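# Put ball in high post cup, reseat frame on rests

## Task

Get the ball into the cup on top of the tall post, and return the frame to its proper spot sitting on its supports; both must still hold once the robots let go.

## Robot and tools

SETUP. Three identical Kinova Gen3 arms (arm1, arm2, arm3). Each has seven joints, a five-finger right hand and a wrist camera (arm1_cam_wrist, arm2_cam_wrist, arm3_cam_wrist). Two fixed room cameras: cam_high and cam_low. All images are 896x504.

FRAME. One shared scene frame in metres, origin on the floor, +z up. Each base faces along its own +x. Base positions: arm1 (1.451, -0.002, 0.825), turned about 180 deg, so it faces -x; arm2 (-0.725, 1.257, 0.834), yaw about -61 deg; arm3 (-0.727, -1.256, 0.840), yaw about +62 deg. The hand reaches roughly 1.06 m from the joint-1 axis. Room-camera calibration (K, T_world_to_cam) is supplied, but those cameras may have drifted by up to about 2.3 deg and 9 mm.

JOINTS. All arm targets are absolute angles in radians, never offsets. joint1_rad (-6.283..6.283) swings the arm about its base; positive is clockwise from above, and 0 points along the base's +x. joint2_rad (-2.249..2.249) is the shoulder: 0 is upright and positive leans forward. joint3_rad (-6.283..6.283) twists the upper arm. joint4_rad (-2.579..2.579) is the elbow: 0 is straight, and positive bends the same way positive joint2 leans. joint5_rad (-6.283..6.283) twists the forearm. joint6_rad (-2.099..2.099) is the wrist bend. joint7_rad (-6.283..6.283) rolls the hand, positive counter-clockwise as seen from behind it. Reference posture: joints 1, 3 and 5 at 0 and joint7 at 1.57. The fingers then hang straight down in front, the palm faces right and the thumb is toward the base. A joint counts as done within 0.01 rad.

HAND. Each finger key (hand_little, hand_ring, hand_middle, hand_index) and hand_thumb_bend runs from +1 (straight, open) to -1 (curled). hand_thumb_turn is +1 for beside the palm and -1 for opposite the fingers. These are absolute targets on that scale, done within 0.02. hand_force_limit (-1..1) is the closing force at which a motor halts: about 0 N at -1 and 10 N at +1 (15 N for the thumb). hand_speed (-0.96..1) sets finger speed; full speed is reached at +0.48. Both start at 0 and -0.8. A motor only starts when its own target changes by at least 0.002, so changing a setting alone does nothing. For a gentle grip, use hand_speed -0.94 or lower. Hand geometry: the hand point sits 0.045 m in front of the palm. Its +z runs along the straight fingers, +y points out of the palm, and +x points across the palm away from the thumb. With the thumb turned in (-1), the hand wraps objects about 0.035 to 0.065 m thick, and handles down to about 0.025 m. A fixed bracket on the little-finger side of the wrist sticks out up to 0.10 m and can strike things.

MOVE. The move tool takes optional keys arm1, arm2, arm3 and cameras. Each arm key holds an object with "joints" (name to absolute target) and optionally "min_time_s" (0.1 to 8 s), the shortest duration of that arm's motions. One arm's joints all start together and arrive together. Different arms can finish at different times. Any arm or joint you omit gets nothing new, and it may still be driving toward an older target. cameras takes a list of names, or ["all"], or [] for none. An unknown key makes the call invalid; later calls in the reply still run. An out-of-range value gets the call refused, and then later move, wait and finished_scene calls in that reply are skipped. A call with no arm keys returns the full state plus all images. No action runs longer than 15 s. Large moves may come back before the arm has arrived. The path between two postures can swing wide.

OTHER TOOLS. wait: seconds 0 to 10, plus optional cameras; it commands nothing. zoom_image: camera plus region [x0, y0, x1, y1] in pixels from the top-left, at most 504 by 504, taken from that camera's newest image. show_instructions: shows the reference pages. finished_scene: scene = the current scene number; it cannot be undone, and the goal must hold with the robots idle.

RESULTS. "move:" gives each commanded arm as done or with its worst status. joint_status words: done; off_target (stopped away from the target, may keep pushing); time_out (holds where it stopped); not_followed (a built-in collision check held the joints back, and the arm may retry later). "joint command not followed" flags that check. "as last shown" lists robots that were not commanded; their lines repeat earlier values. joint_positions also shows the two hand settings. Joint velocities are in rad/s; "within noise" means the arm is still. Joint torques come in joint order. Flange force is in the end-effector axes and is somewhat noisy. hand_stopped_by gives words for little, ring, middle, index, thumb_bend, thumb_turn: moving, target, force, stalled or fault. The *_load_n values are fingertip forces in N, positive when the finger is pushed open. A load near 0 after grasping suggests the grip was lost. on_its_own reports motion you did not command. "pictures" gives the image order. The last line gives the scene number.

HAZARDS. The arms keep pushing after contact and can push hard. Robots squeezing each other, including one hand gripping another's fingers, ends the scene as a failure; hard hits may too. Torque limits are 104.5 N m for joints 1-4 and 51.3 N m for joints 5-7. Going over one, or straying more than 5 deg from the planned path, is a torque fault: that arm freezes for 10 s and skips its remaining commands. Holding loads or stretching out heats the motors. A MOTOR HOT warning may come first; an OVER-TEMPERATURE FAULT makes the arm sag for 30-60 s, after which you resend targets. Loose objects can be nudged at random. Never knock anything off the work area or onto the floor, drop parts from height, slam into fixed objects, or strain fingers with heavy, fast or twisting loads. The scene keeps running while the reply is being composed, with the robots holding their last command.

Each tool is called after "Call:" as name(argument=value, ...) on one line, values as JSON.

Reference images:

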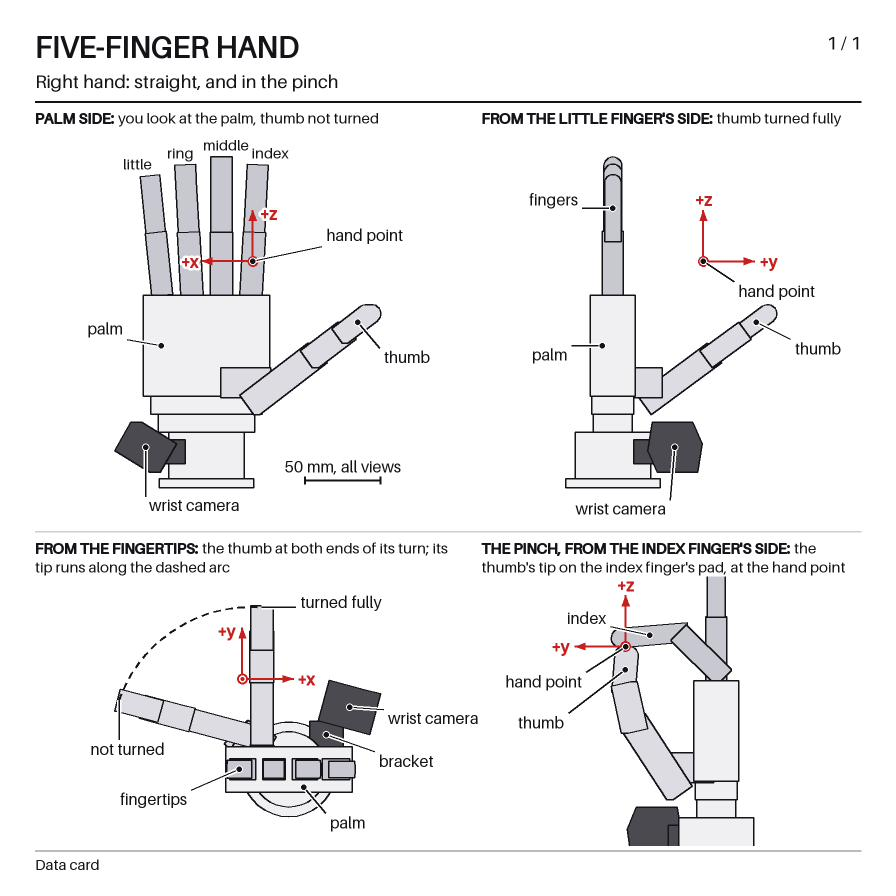

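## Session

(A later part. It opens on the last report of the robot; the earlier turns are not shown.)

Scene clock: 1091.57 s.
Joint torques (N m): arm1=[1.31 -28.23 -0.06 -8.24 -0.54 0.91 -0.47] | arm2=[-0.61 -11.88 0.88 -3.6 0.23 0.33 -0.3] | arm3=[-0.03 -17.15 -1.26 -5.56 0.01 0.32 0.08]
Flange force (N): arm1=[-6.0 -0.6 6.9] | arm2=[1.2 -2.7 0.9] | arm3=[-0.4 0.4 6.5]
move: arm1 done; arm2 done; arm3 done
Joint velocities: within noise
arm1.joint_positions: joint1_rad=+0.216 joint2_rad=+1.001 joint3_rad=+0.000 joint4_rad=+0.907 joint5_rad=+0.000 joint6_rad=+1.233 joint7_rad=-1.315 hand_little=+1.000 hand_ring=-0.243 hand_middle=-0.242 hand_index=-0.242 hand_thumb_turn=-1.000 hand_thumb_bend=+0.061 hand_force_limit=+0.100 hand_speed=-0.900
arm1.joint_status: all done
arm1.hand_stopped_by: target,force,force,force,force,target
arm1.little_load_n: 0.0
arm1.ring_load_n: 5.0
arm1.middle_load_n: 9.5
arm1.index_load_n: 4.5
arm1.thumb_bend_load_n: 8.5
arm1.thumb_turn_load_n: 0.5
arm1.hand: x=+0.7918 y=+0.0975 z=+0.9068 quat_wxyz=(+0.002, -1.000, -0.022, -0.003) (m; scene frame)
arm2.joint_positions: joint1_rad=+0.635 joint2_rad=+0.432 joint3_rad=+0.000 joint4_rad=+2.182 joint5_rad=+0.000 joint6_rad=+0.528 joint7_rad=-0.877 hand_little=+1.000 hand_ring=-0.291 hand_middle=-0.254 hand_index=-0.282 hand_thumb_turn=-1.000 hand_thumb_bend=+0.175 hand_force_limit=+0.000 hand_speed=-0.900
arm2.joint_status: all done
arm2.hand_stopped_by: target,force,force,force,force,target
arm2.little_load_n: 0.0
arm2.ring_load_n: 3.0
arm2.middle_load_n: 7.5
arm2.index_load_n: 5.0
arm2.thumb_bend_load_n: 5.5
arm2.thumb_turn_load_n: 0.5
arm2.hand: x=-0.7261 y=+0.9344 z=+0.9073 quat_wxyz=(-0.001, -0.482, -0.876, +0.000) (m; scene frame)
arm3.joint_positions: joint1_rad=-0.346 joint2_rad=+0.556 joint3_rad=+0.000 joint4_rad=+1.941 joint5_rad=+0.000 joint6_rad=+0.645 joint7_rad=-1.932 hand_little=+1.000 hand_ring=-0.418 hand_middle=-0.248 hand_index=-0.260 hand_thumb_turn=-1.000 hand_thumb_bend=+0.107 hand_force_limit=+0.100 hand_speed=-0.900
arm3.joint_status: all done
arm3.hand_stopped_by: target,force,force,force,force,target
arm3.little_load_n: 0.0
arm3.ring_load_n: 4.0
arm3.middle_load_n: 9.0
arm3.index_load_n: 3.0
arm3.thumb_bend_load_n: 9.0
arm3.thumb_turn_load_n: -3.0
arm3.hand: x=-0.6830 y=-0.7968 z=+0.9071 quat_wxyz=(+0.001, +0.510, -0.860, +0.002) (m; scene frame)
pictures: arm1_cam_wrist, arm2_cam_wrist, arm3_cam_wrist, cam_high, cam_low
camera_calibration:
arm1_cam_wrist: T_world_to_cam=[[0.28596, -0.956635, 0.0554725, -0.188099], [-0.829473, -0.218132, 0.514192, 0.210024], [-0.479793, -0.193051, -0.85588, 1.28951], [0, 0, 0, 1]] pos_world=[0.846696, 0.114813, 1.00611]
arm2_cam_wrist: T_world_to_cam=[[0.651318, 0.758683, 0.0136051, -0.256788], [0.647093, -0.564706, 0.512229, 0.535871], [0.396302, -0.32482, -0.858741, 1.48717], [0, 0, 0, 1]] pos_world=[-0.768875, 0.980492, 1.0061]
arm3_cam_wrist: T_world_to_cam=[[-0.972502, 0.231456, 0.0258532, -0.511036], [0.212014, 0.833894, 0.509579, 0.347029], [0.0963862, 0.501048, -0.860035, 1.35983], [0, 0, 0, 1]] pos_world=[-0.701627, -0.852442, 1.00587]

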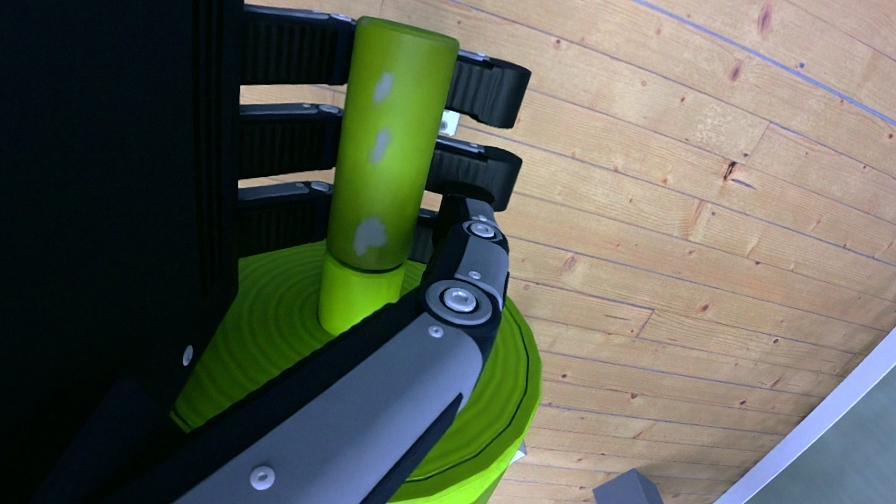

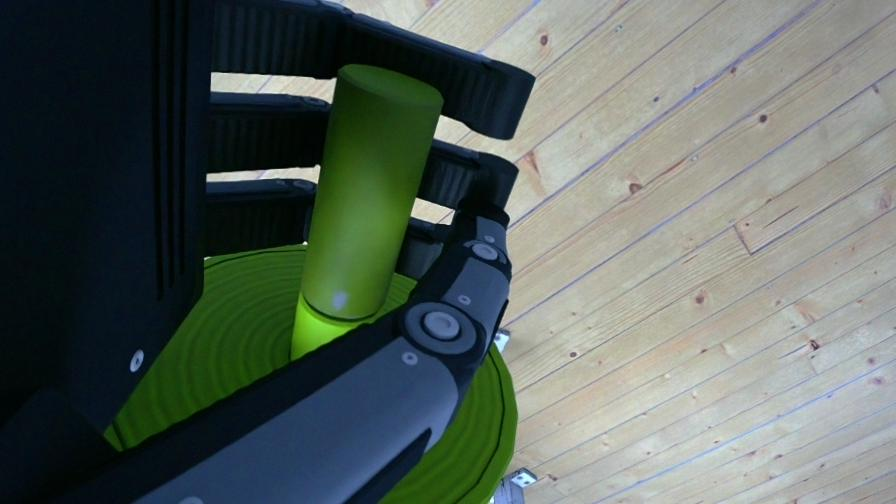

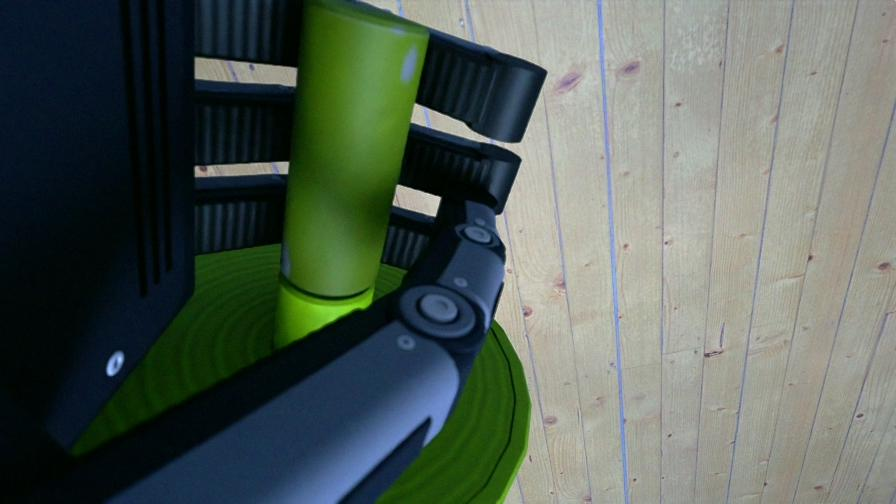

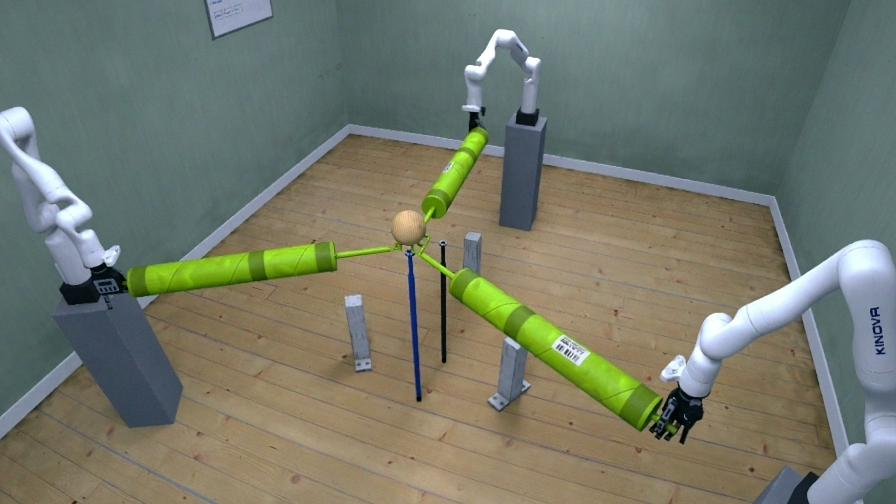

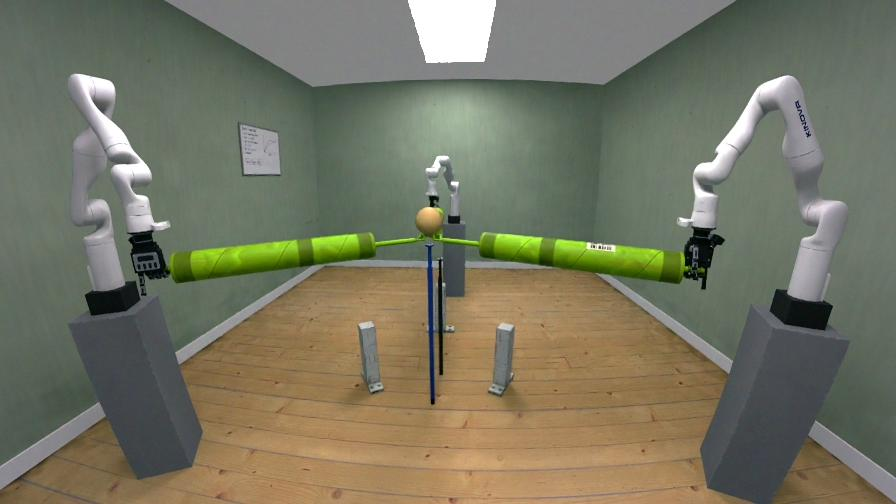

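Call:
zoom_image(camera="cam_low", region=[412, 225, 446, 255])

Call:
zoom_image(camera="cam_high", region=[388, 228, 438, 262])

Scaled by 14.824.

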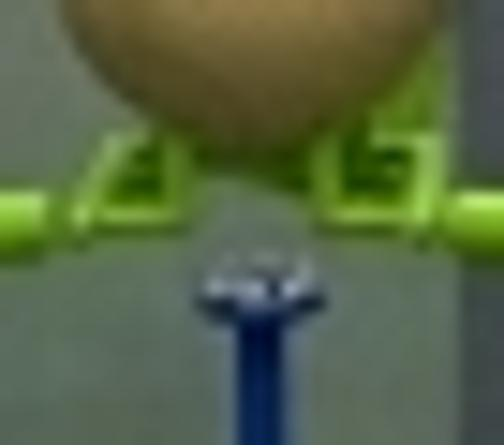

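Scaled by 10.080.

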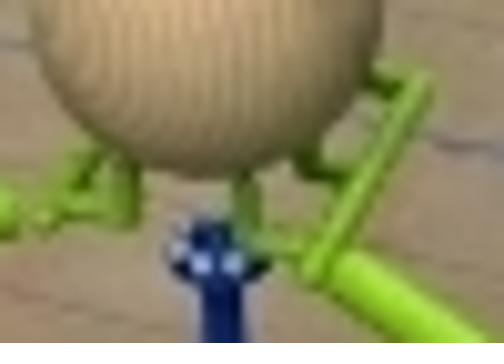

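Call:
move(arm1={"joints": {"joint1_rad": 0.2117, "joint2_rad": 1.0379, "joint4_rad": 0.9107, "joint6_rad": 1.193, "joint7_rad": -1.3195}, "min_time_s": 2.5}, arm2={"joints": {"joint1_rad": 0.6462, "joint2_rad": 0.5002, "joint4_rad": 2.1965, "joint6_rad": 0.4449, "joint7_rad": -0.8663}, "min_time_s": 2.5}, arm3={"joints": {"joint1_rad": -0.3554, "joint2_rad": 0.6044, "joint4_rad": 1.9689, "joint6_rad": 0.5683, "joint7_rad": -1.9414}, "min_time_s": 2.5}, cameras=["cam_high", "cam_low"])

Call:
zoom_image(camera="cam_low", region=[412, 225, 446, 255])

Call:
zoom_image(camera="cam_high", region=[388, 228, 438, 262])

Call:
zoom_image(camera="cam_high", region=[380, 200, 440, 260])

Scene clock: 1120.83 s.
Joint torques (N m): arm1=[2.04 -28.66 0.45 -8.53 -0.19 0.59 -0.49] | arm2=[-0.99 -12.4 0.4 -3.07 0.01 0.19 -0.32] | arm3=[-0.33 -17.07 -1.56 -4.36 -0.05 0.62 0.11]
Flange force (N): arm1=[-5.1 0.9 7.0] | arm2=[2.0 -3.6 0.5] | arm3=[-1.4 0.2 6.3]
move: arm1 done; arm2 done; arm3 done
Joint velocities: within noise
arm1.joint_positions: joint1_rad=+0.212 joint2_rad=+1.038 joint3_rad=+0.000 joint4_rad=+0.911 joint5_rad=+0.000 joint6_rad=+1.193 joint7_rad=-1.320 hand_little=+1.000 hand_ring=-0.243 hand_middle=-0.242 hand_index=-0.242 hand_thumb_turn=-1.000 hand_thumb_bend=+0.061 hand_force_limit=+0.100 hand_speed=-0.900
arm1.joint_status: all done
arm1.hand_stopped_by: target,force,force,force,force,target
arm1.little_load_n: 0.0
arm1.ring_load_n: 5.0
arm1.middle_load_n: 9.5
arm1.index_load_n: 4.5
arm1.thumb_bend_load_n: 8.5
arm1.thumb_turn_load_n: 0.0
arm1.hand: x=+0.7876 y=+0.0956 z=+0.8819 quat_wxyz=(+0.002, -1.000, -0.022, -0.003) (m; scene frame)
arm2.joint_positions: joint1_rad=+0.646 joint2_rad=+0.500 joint3_rad=+0.000 joint4_rad=+2.197 joint5_rad=+0.000 joint6_rad=+0.445 joint7_rad=-0.866 hand_little=+1.000 hand_ring=-0.291 hand_middle=-0.254 hand_index=-0.282 hand_thumb_turn=-1.000 hand_thumb_bend=+0.175 hand_force_limit=+0.000 hand_speed=-0.900
arm2.joint_status: all done
arm2.hand_stopped_by: target,force,force,force,force,target
arm2.little_load_n: 0.0
arm2.ring_load_n: 2.5
arm2.middle_load_n: 7.5
arm2.index_load_n: 5.0
arm2.thumb_bend_load_n: 5.5
arm2.thumb_turn_load_n: 0.5
arm2.hand: x=-0.7300 y=+0.9326 z=+0.8823 quat_wxyz=(-0.001, -0.482, -0.876, +0.000) (m; scene frame)
arm3.joint_positions: joint1_rad=-0.355 joint2_rad=+0.604 joint3_rad=+0.000 joint4_rad=+1.969 joint5_rad=+0.000 joint6_rad=+0.568 joint7_rad=-1.941 hand_little=+1.000 hand_ring=-0.418 hand_middle=-0.248 hand_index=-0.260 hand_thumb_turn=-1.000 hand_thumb_bend=+0.107 hand_force_limit=+0.100 hand_speed=-0.900
arm3.joint_status: all done
arm3.hand_stopped_by: target,force,force,force,force,target
arm3.little_load_n: 0.0
arm3.ring_load_n: 4.0
arm3.middle_load_n: 9.5
arm3.index_load_n: 3.0
arm3.thumb_bend_load_n: 9.0
arm3.thumb_turn_load_n: -3.0
arm3.hand: x=-0.6872 y=-0.7987 z=+0.8821 quat_wxyz=(+0.001, +0.510, -0.860, +0.002) (m; scene frame)
pictures: cam_high, cam_low

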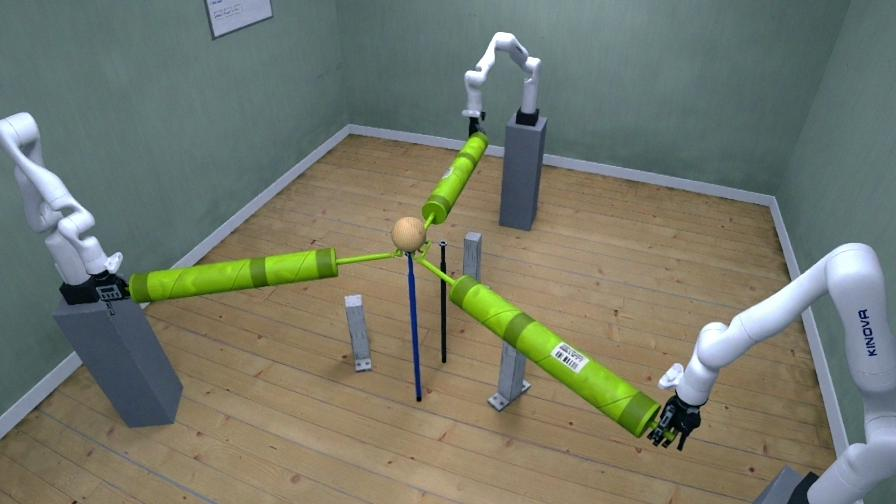

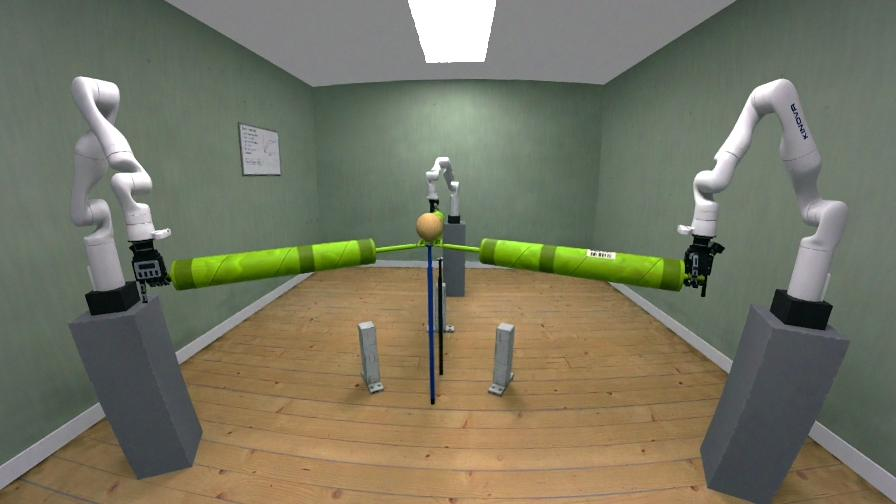

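Scaled by 14.824.

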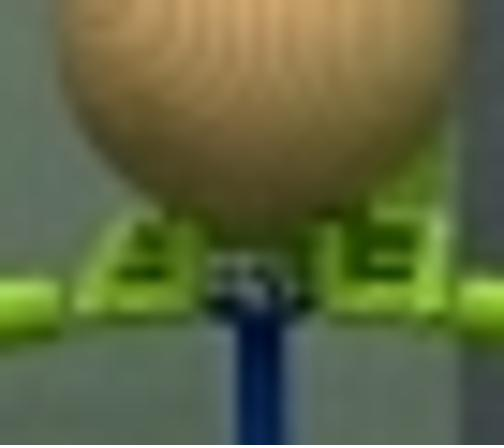

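Scaled by 10.080.

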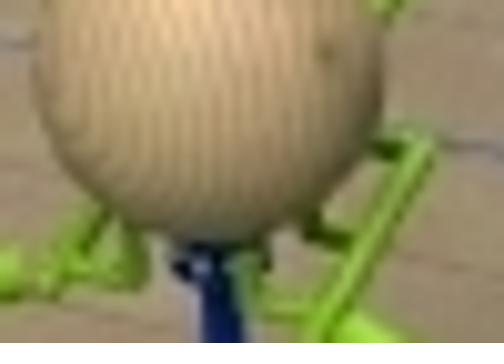

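Scaled by 8.400.

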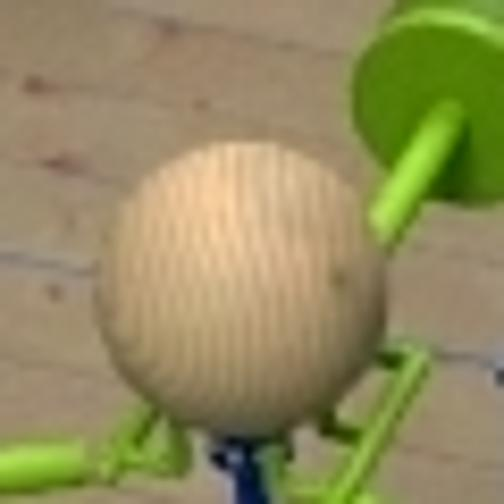

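Call:
move(arm1={"joints": {"joint2_rad": 1.055, "joint4_rad": 0.9236, "joint6_rad": 1.163}, "min_time_s": 2.5}, arm2={"joints": {"joint2_rad": 0.5407, "joint4_rad": 2.2074, "joint6_rad": 0.3935}, "min_time_s": 2.5}, arm3={"joints": {"joint2_rad": 0.6376, "joint4_rad": 1.978, "joint6_rad": 0.526}, "min_time_s": 2.5}, cameras=["cam_high", "cam_low"])

Call:
zoom_image(camera="cam_low", region=[412, 225, 446, 255])

Call:
zoom_image(camera="cam_high", region=[388, 228, 438, 262])

Scene clock: 1152.40 s.
Joint torques (N m): arm1=[2.05 -28.04 0.46 -8.14 -0.18 0.54 -0.49] | arm2=[-0.94 -12.49 0.38 -2.86 -0.07 -0.05 -0.42] | arm3=[-0.44 -16.81 -1.7 -3.69 -0.07 0.68 0.11]
Flange force (N): arm1=[-5.0 0.9 6.0] | arm2=[2.3 -3.5 -0.8] | arm3=[-1.8 0.1 5.3]
move: arm1 done; arm2 done; arm3 done
Joint velocities: within noise
arm1.joint_positions: joint1_rad=+0.212 joint2_rad=+1.055 joint3_rad=+0.000 joint4_rad=+0.924 joint5_rad=+0.000 joint6_rad=+1.163 joint7_rad=-1.320 hand_little=+1.000 hand_ring=-0.243 hand_middle=-0.242 hand_index=-0.242 hand_thumb_turn=-1.000 hand_thumb_bend=+0.061 hand_force_limit=+0.100 hand_speed=-0.900
arm1.joint_status: all done
arm1.hand_stopped_by: target,force,force,force,force,target
arm1.little_load_n: 0.0
arm1.ring_load_n: 4.5
arm1.middle_load_n: 9.5
arm1.index_load_n: 4.5
arm1.thumb_bend_load_n: 8.5
arm1.thumb_turn_load_n: 0.5
arm1.hand: x=+0.7877 y=+0.0957 z=+0.8670 quat_wxyz=(+0.002, -1.000, -0.022, -0.003) (m; scene frame)
arm2.joint_positions: joint1_rad=+0.646 joint2_rad=+0.541 joint3_rad=+0.000 joint4_rad=+2.207 joint5_rad=+0.000 joint6_rad=+0.394 joint7_rad=-0.866 hand_little=+1.000 hand_ring=-0.291 hand_middle=-0.254 hand_index=-0.282 hand_thumb_turn=-1.000 hand_thumb_bend=+0.175 hand_force_limit=+0.000 hand_speed=-0.900
arm2.joint_status: all done
arm2.hand_stopped_by: target,force,force,force,force,target
arm2.little_load_n: 0.0
arm2.ring_load_n: 2.5
arm2.middle_load_n: 7.5
arm2.index_load_n: 5.0
arm2.thumb_bend_load_n: 5.5
arm2.thumb_turn_load_n: 0.5
arm2.hand: x=-0.7299 y=+0.9326 z=+0.8672 quat_wxyz=(-0.001, -0.482, -0.876, -0.001) (m; scene frame)
arm3.joint_positions: joint1_rad=-0.355 joint2_rad=+0.638 joint3_rad=+0.000 joint4_rad=+1.978 joint5_rad=+0.000 joint6_rad=+0.526 joint7_rad=-1.941 hand_little=+1.000 hand_ring=-0.418 hand_middle=-0.248 hand_index=-0.260 hand_thumb_turn=-1.000 hand_thumb_bend=+0.107 hand_force_limit=+0.100 hand_speed=-0.900
arm3.joint_status: all done
arm3.hand_stopped_by: target,force,force,force,force,target
arm3.little_load_n: 0.0
arm3.ring_load_n: 3.5
arm3.middle_load_n: 9.5
arm3.index_load_n: 3.0
arm3.thumb_bend_load_n: 9.0
arm3.thumb_turn_load_n: -2.5
arm3.hand: x=-0.6871 y=-0.7987 z=+0.8671 quat_wxyz=(+0.001, +0.510, -0.860, +0.002) (m; scene frame)
pictures: cam_high, cam_low

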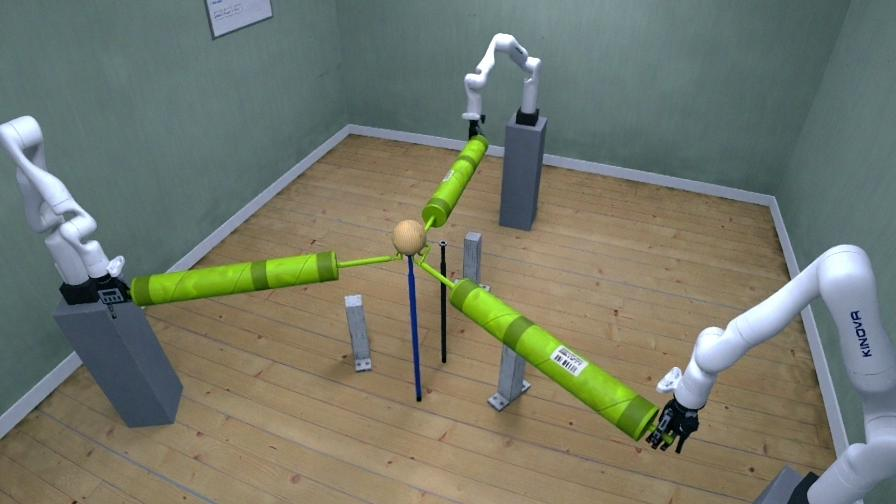

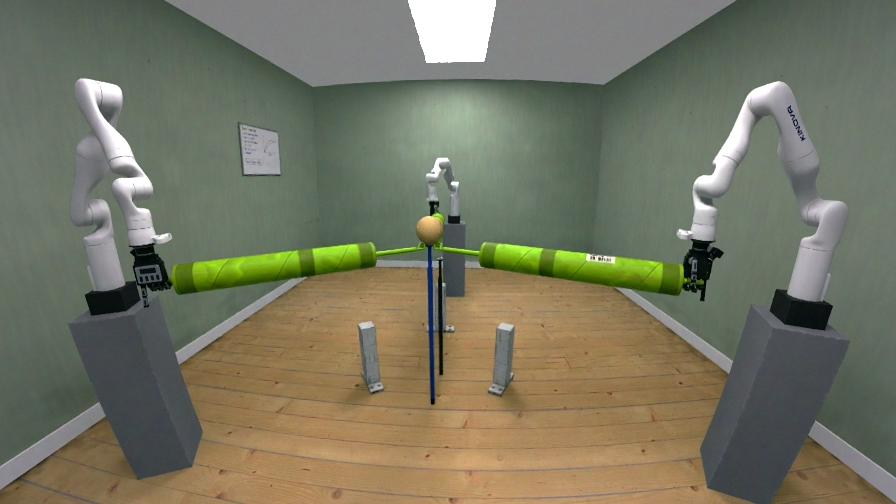

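Scaled by 14.824.

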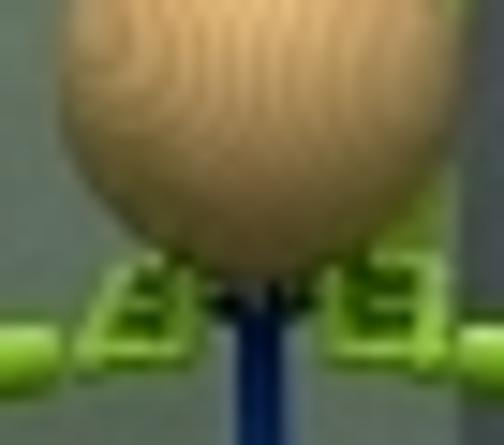

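Scaled by 10.080.

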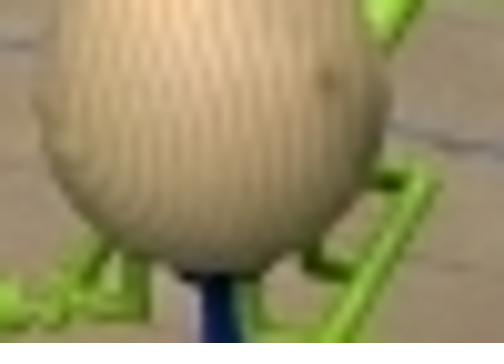

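Call:
move(arm1={"joints": {"joint2_rad": 1.0734, "joint4_rad": 0.9343, "joint6_rad": 1.1339}, "min_time_s": 2.5}, arm2={"joints": {"joint2_rad": 0.5821, "joint4_rad": 2.2163, "joint6_rad": 0.3432}, "min_time_s": 2.5}, arm3={"joints": {"joint2_rad": 0.6715, "joint4_rad": 1.9854, "joint6_rad": 0.4847}, "min_time_s": 2.5}, cameras=["cam_high", "cam_low"])

Call:
zoom_image(camera="cam_low", region=[412, 225, 446, 255])

Call:
zoom_image(camera="cam_high", region=[388, 228, 438, 262])

Scene clock: 1163.57 s.
Joint torques (N m): arm1=[2.27 -27.84 0.71 -7.94 -0.02 0.53 -0.46] | arm2=[-1.14 -12.55 0.26 -2.17 -0.1 0.07 -0.35] | arm3=[-0.44 -16.88 -1.66 -3.32 -0.03 0.62 0.09]
Flange force (N): arm1=[-4.9 1.4 5.7] | arm2=[2.2 -4.3 -1.1] | arm3=[-1.8 0.1 4.9]
move: arm1 done; arm2 done; arm3 done
Joint velocities: within noise
arm1.joint_positions: joint1_rad=+0.212 joint2_rad=+1.073 joint3_rad=+0.000 joint4_rad=+0.934 joint5_rad=+0.000 joint6_rad=+1.134 joint7_rad=-1.320 hand_little=+1.000 hand_ring=-0.243 hand_middle=-0.242 hand_index=-0.242 hand_thumb_turn=-1.000 hand_thumb_bend=+0.061 hand_force_limit=+0.100 hand_speed=-0.900
arm1.joint_status: all done
arm1.hand_stopped_by: target,force,force,force,force,target
arm1.little_load_n: 0.0
arm1.ring_load_n: 3.5
arm1.middle_load_n: 9.5
arm1.index_load_n: 4.5
arm1.thumb_bend_load_n: 8.5
arm1.thumb_turn_load_n: 0.5
arm1.hand: x=+0.7878 y=+0.0957 z=+0.8519 quat_wxyz=(+0.002, -1.000, -0.022, -0.003) (m; scene frame)
arm2.joint_positions: joint1_rad=+0.646 joint2_rad=+0.582 joint3_rad=+0.000 joint4_rad=+2.216 joint5_rad=+0.000 joint6_rad=+0.343 joint7_rad=-0.866 hand_little=+1.000 hand_ring=-0.291 hand_middle=-0.254 hand_index=-0.282 hand_thumb_turn=-1.000 hand_thumb_bend=+0.175 hand_force_limit=+0.000 hand_speed=-0.900
arm2.joint_status: all done
arm2.hand_stopped_by: target,force,force,force,force,target
arm2.little_load_n: 0.0
arm2.ring_load_n: 2.0
arm2.middle_load_n: 7.5
arm2.index_load_n: 5.0
arm2.thumb_bend_load_n: 5.5
arm2.thumb_turn_load_n: 0.5
arm2.hand: x=-0.7299 y=+0.9326 z=+0.8523 quat_wxyz=(-0.001, -0.482, -0.876, +0.000) (m; scene frame)
arm3.joint_positions: joint1_rad=-0.355 joint2_rad=+0.671 joint3_rad=+0.000 joint4_rad=+1.985 joint5_rad=+0.000 joint6_rad=+0.485 joint7_rad=-1.941 hand_little=+1.000 hand_ring=-0.418 hand_middle=-0.248 hand_index=-0.260 hand_thumb_turn=-1.000 hand_thumb_bend=+0.107 hand_force_limit=+0.100 hand_speed=-0.900
arm3.joint_status: all done
arm3.hand_stopped_by: target,force,force,force,force,target
arm3.little_load_n: 0.0
arm3.ring_load_n: 3.0
arm3.middle_load_n: 9.5
arm3.index_load_n: 3.0
arm3.thumb_bend_load_n: 8.5
arm3.thumb_turn_load_n: -2.5
arm3.hand: x=-0.6871 y=-0.7988 z=+0.8521 quat_wxyz=(+0.001, +0.510, -0.860, +0.002) (m; scene frame)
pictures: cam_high, cam_low

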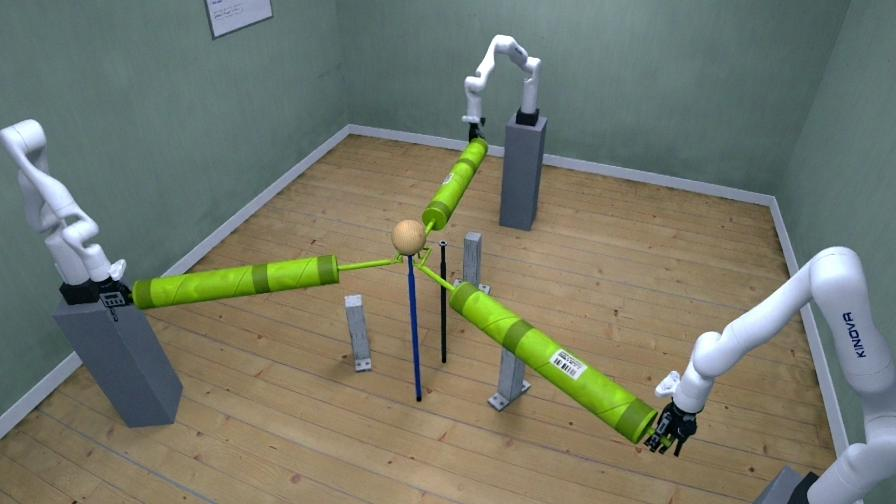

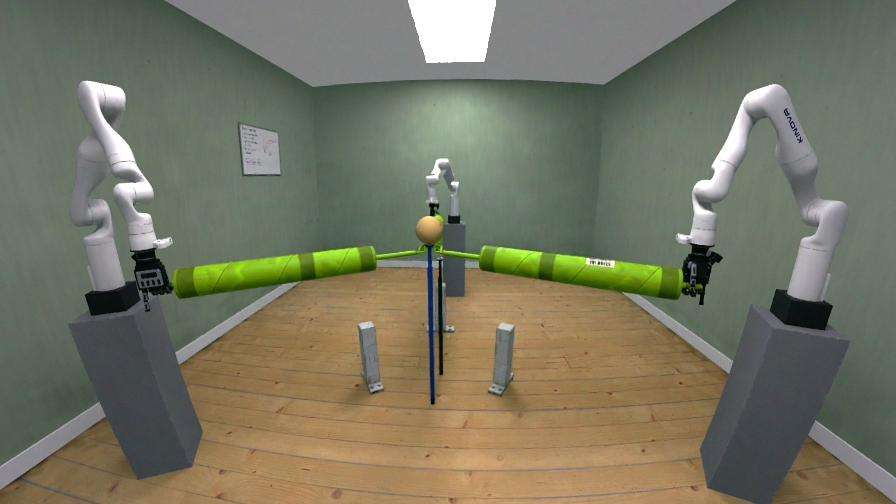

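Scaled by 14.824.

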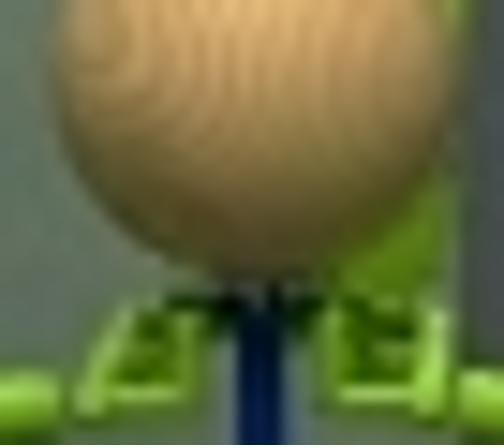

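Scaled by 10.080.

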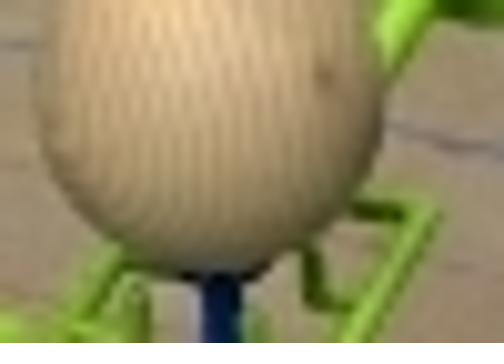

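Call:
move(arm1={"joints": {"joint2_rad": 1.0925, "joint4_rad": 0.9427, "joint6_rad": 1.1064}, "min_time_s": 2.5}, arm2={"joints": {"joint2_rad": 0.6246, "joint4_rad": 2.2235, "joint6_rad": 0.2935}, "min_time_s": 2.5}, arm3={"joints": {"joint2_rad": 0.7064, "joint4_rad": 1.9907, "joint6_rad": 0.4445}, "min_time_s": 2.5}, cameras=["all"])

Call:
zoom_image(camera="cam_low", region=[412, 225, 446, 255])

Call:
zoom_image(camera="cam_high", region=[380, 210, 450, 280])

Scene clock: 1187.20 s.
Joint torques (N m): arm1=[2.26 -27.9 0.7 -7.77 -0.03 0.52 -0.49] | arm2=[-0.96 -12.68 0.24 -1.46 -0.11 0.14 -0.35] | arm3=[-0.43 -16.94 -1.68 -2.91 0 0.69 0.13]
Flange force (N): arm1=[-5.1 1.2 5.8] | arm2=[1.2 -4.4 -1.4] | arm3=[-1.6 0.2 4.7]
move: arm1 done; arm2 done; arm3 done
Joint velocities: within noise
arm1.joint_positions: joint1_rad=+0.212 joint2_rad=+1.093 joint3_rad=+0.000 joint4_rad=+0.943 joint5_rad=+0.000 joint6_rad=+1.106 joint7_rad=-1.320 hand_little=+1.000 hand_ring=-0.243 hand_middle=-0.242 hand_index=-0.242 hand_thumb_turn=-1.000 hand_thumb_bend=+0.061 hand_force_limit=+0.100 hand_speed=-0.900
arm1.joint_status: all done
arm1.hand_stopped_by: target,force,force,force,force,target
arm1.little_load_n: 0.0
arm1.ring_load_n: 3.5
arm1.middle_load_n: 9.5
arm1.index_load_n: 4.5
arm1.thumb_bend_load_n: 8.5
arm1.thumb_turn_load_n: 0.5
arm1.hand: x=+0.7879 y=+0.0958 z=+0.8370 quat_wxyz=(+0.002, -1.000, -0.022, -0.003) (m; scene frame)
arm2.joint_positions: joint1_rad=+0.646 joint2_rad=+0.625 joint3_rad=+0.000 joint4_rad=+2.223 joint5_rad=+0.000 joint6_rad=+0.293 joint7_rad=-0.866 hand_little=+1.000 hand_ring=-0.291 hand_middle=-0.254 hand_index=-0.282 hand_thumb_turn=-1.000 hand_thumb_bend=+0.175 hand_force_limit=+0.000 hand_speed=-0.900
arm2.joint_status: all done
arm2.hand_stopped_by: target,force,force,force,force,target
arm2.little_load_n: 0.0
arm2.ring_load_n: 2.5
arm2.middle_load_n: 7.5
arm2.index_load_n: 5.0
arm2.thumb_bend_load_n: 5.5
arm2.thumb_turn_load_n: 1.0
arm2.hand: x=-0.7298 y=+0.9327 z=+0.8372 quat_wxyz=(-0.001, -0.482, -0.876, +0.000) (m; scene frame)
arm3.joint_positions: joint1_rad=-0.355 joint2_rad=+0.706 joint3_rad=+0.000 joint4_rad=+1.991 joint5_rad=+0.000 joint6_rad=+0.444 joint7_rad=-1.941 hand_little=+1.000 hand_ring=-0.418 hand_middle=-0.248 hand_index=-0.260 hand_thumb_turn=-1.000 hand_thumb_bend=+0.107 hand_force_limit=+0.100 hand_speed=-0.900
arm3.joint_status: all done
arm3.hand_stopped_by: target,force,force,force,force,target
arm3.little_load_n: 0.0
arm3.ring_load_n: 3.0
arm3.middle_load_n: 9.5
arm3.index_load_n: 3.0
arm3.thumb_bend_load_n: 9.0
arm3.thumb_turn_load_n: -3.0
arm3.hand: x=-0.6871 y=-0.7988 z=+0.8371 quat_wxyz=(+0.001, +0.510, -0.860, +0.002) (m; scene frame)
pictures: arm1_cam_wrist, arm2_cam_wrist, arm3_cam_wrist, cam_high, cam_low
camera_calibration:
arm1_cam_wrist: T_world_to_cam=[[0.285868, -0.956661, 0.0554976, -0.184709], [-0.82946, -0.218025, 0.514258, 0.242307], [-0.47987, -0.193043, -0.855838, 1.22764], [0, 0, 0, 1]] pos_world=[0.842896, 0.113113, 0.936307]
arm2_cam_wrist: T_world_to_cam=[[0.6513, 0.758701, 0.0135023, -0.252007], [0.647099, -0.564614, 0.512322, 0.573053], [0.396323, -0.324938, -0.858687, 1.42809], [0, 0, 0, 1]] pos_world=[-0.772675, 0.978792, 0.936098]
arm3_cam_wrist: T_world_to_cam=[[-0.972502, 0.231456, 0.0258532, -0.512728], [0.212014, 0.833894, 0.509579, 0.38532], [0.0963862, 0.501048, -0.860035, 1.30107], [0, 0, 0, 1]] pos_world=[-0.705727, -0.854542, 0.935874]

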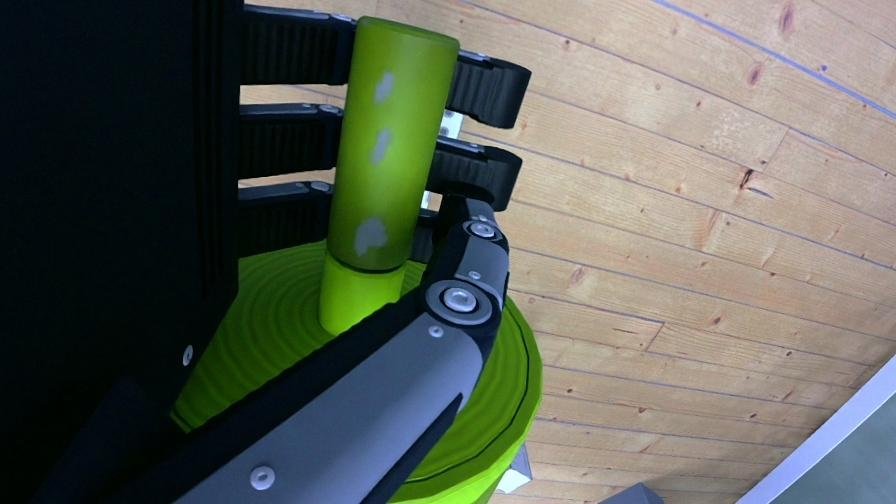

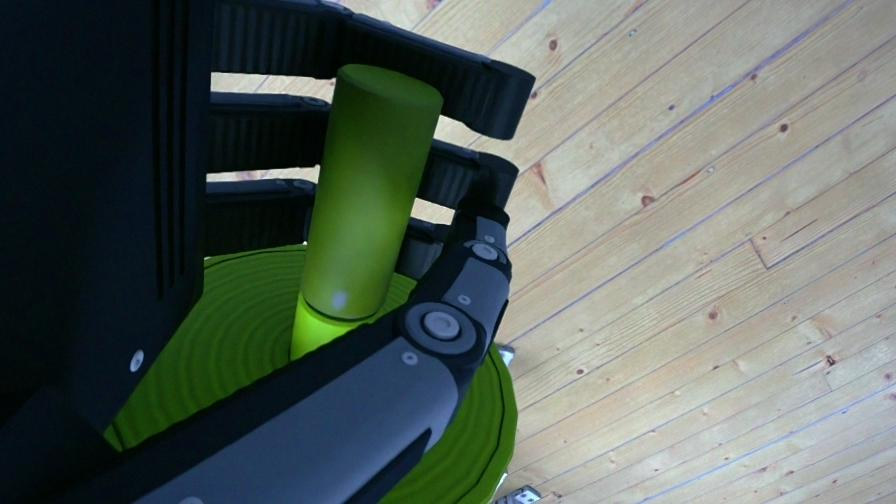

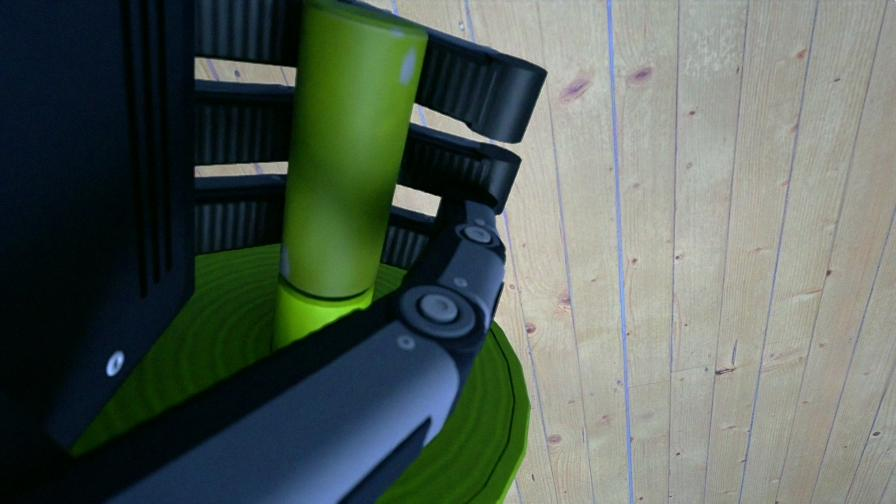

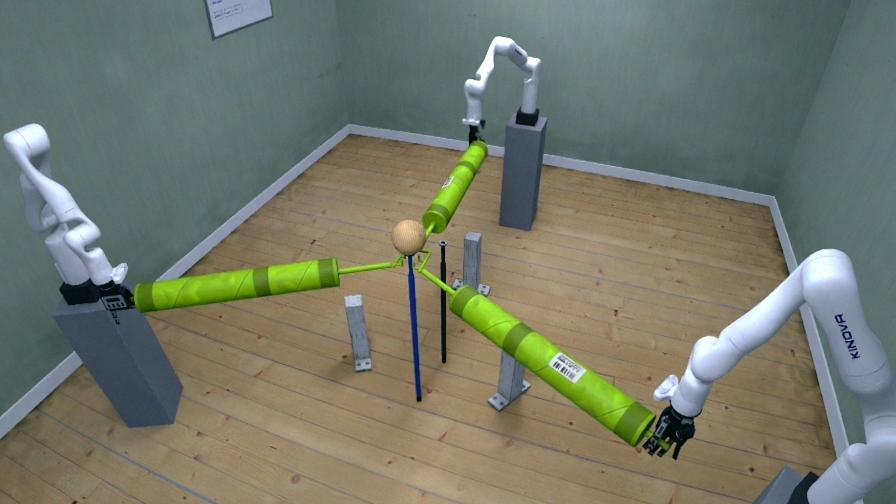

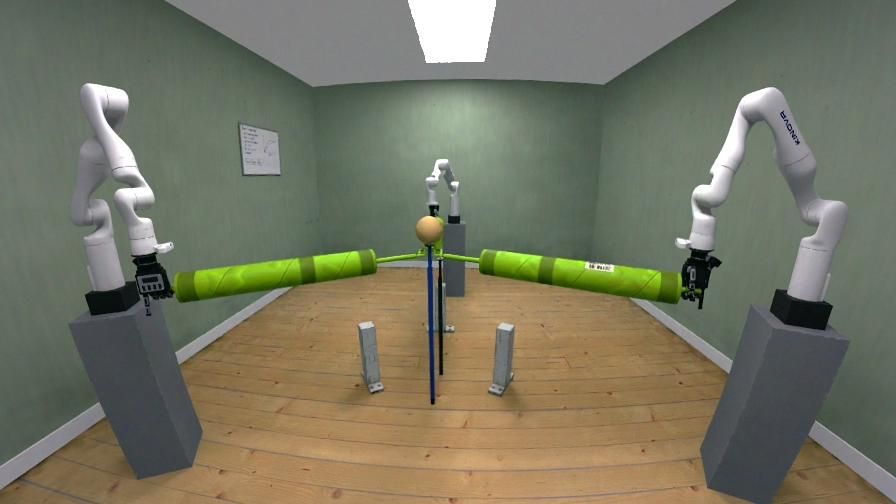

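Scaled by 14.824.

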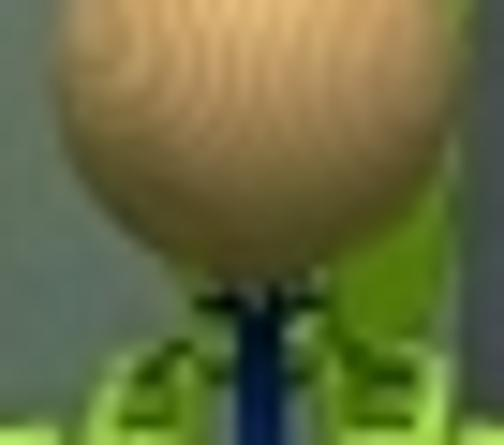

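Scaled by 7.200.

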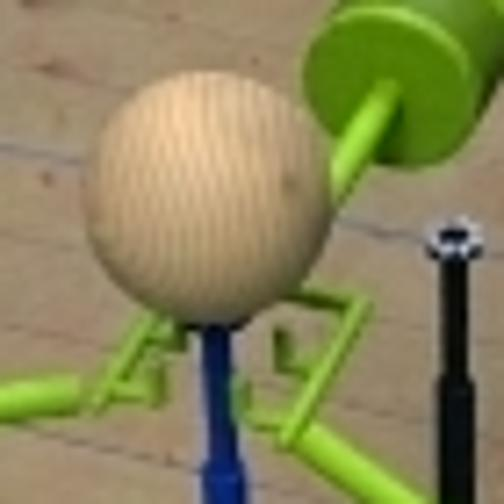

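Call:
move(arm1={"joints": {"joint1_rad": 0.2341, "joint2_rad": 0.9501, "joint4_rad": 1.2792, "joint6_rad": 0.9123, "joint7_rad": -1.2971}, "min_time_s": 3}, arm2={"joints": {"joint1_rad": 0.4487, "joint2_rad": 0.6193, "joint4_rad": 2.2465, "joint6_rad": 0.2758, "joint7_rad": -1.0638}, "min_time_s": 3}, arm3={"joints": {"joint1_rad": -0.2003, "joint2_rad": 0.7269, "joint4_rad": 1.931, "joint6_rad": 0.4837, "joint7_rad": -1.7863}, "min_time_s": 3}, cameras=["cam_high", "cam_low"])

Call:
zoom_image(camera="cam_low", region=[400, 200, 460, 260])

Call:
zoom_image(camera="cam_high", region=[380, 200, 460, 280])

Scene clock: 1250.30 s.
Joint torques (N m): arm1=[1.83 -24.76 0.34 -5.64 -0.13 1.35 -0.41] | arm2=[-0.46 -12.55 1 -1.5 0.2 0.03 -0.38] | arm3=[-0.5 -17.92 -1.66 -3.99 -0.09 0.27 0.04]
Flange force (N): arm1=[-5.8 0.6 6.3] | arm2=[-0.2 -3.1 -1.5] | arm3=[-0.5 -0.6 4.6]
move: arm1 done; arm2 done; arm3 done
Joint velocities: within noise
arm1.joint_positions: joint1_rad=+0.234 joint2_rad=+0.950 joint3_rad=+0.000 joint4_rad=+1.279 joint5_rad=+0.000 joint6_rad=+0.912 joint7_rad=-1.297 hand_little=+1.000 hand_ring=-0.243 hand_middle=-0.242 hand_index=-0.242 hand_thumb_turn=-1.000 hand_thumb_bend=+0.061 hand_force_limit=+0.100 hand_speed=-0.900
arm1.joint_status: all done
arm1.hand_stopped_by: target,force,force,force,force,target
arm1.little_load_n: 0.0
arm1.ring_load_n: 4.0
arm1.middle_load_n: 9.5
arm1.index_load_n: 4.5
arm1.thumb_bend_load_n: 8.5
arm1.thumb_turn_load_n: 0.5
arm1.hand: x=+0.8536 y=+0.0954 z=+0.8368 quat_wxyz=(+0.002, -1.000, -0.022, -0.003) (m; scene frame)
arm2.joint_positions: joint1_rad=+0.449 joint2_rad=+0.619 joint3_rad=+0.000 joint4_rad=+2.247 joint5_rad=+0.000 joint6_rad=+0.276 joint7_rad=-1.064 hand_little=+1.000 hand_ring=-0.291 hand_middle=-0.254 hand_index=-0.282 hand_thumb_turn=-1.000 hand_thumb_bend=+0.175 hand_force_limit=+0.000 hand_speed=-0.900
arm2.joint_status: all done
arm2.hand_stopped_by: target,force,force,force,force,target
arm2.little_load_n: 0.0
arm2.ring_load_n: 2.0
arm2.middle_load_n: 7.0
arm2.index_load_n: 5.0
arm2.thumb_bend_load_n: 6.0
arm2.thumb_turn_load_n: 0.5
arm2.hand: x=-0.6640 y=+0.9322 z=+0.8371 quat_wxyz=(-0.001, -0.482, -0.876, -0.001) (m; scene frame)
arm3.joint_positions: joint1_rad=-0.200 joint2_rad=+0.727 joint3_rad=+0.000 joint4_rad=+1.931 joint5_rad=+0.000 joint6_rad=+0.484 joint7_rad=-1.786 hand_little=+1.000 hand_ring=-0.418 hand_middle=-0.248 hand_index=-0.260 hand_thumb_turn=-1.000 hand_thumb_bend=+0.107 hand_force_limit=+0.100 hand_speed=-0.900
arm3.joint_status: all done
arm3.hand_stopped_by: target,force,force,force,force,target
arm3.little_load_n: 0.0
arm3.ring_load_n: 3.0
arm3.middle_load_n: 9.5
arm3.index_load_n: 3.5
arm3.thumb_bend_load_n: 9.0
arm3.thumb_turn_load_n: -3.0
arm3.hand: x=-0.6211 y=-0.7989 z=+0.8370 quat_wxyz=(+0.001, +0.510, -0.860, +0.002) (m; scene frame)
pictures: cam_high, cam_low

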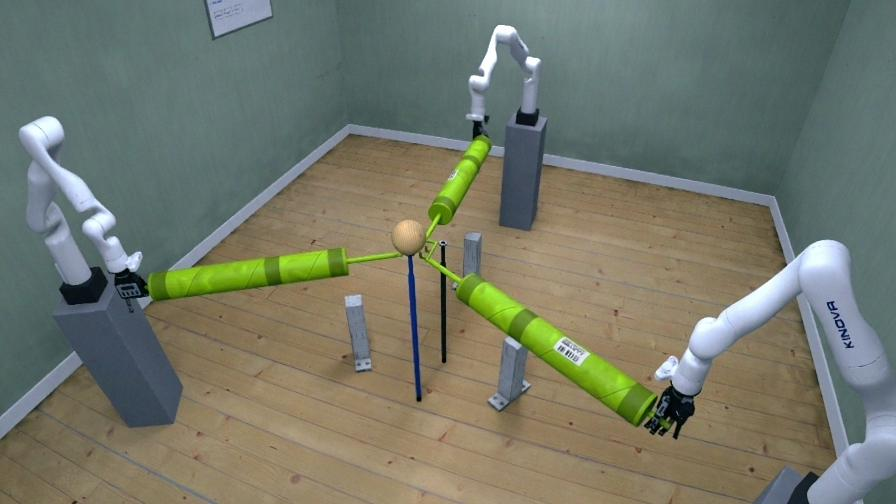

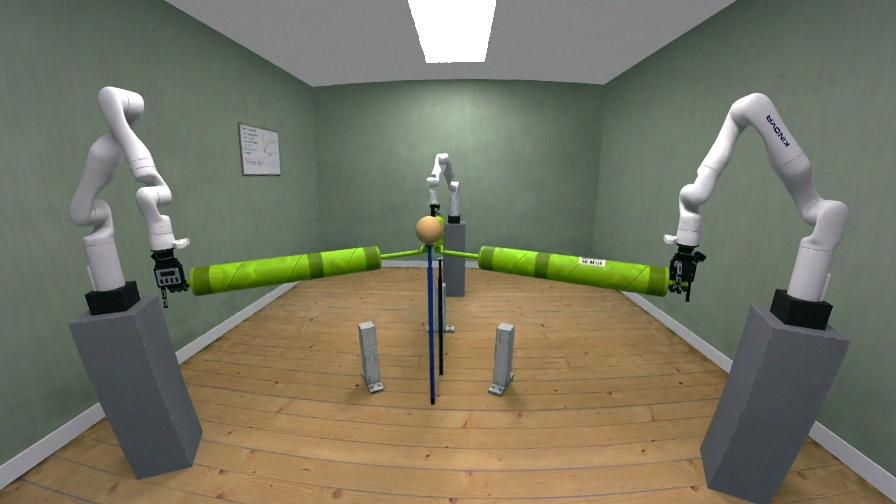

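Scaled by 8.400.

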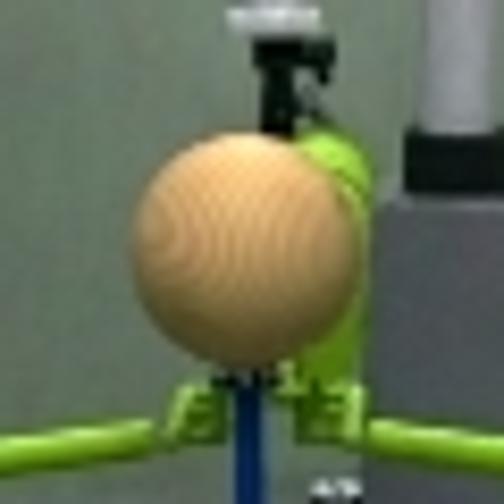

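Scaled by 6.300.

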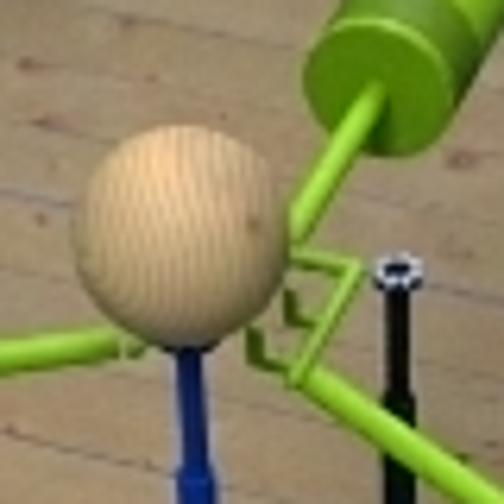

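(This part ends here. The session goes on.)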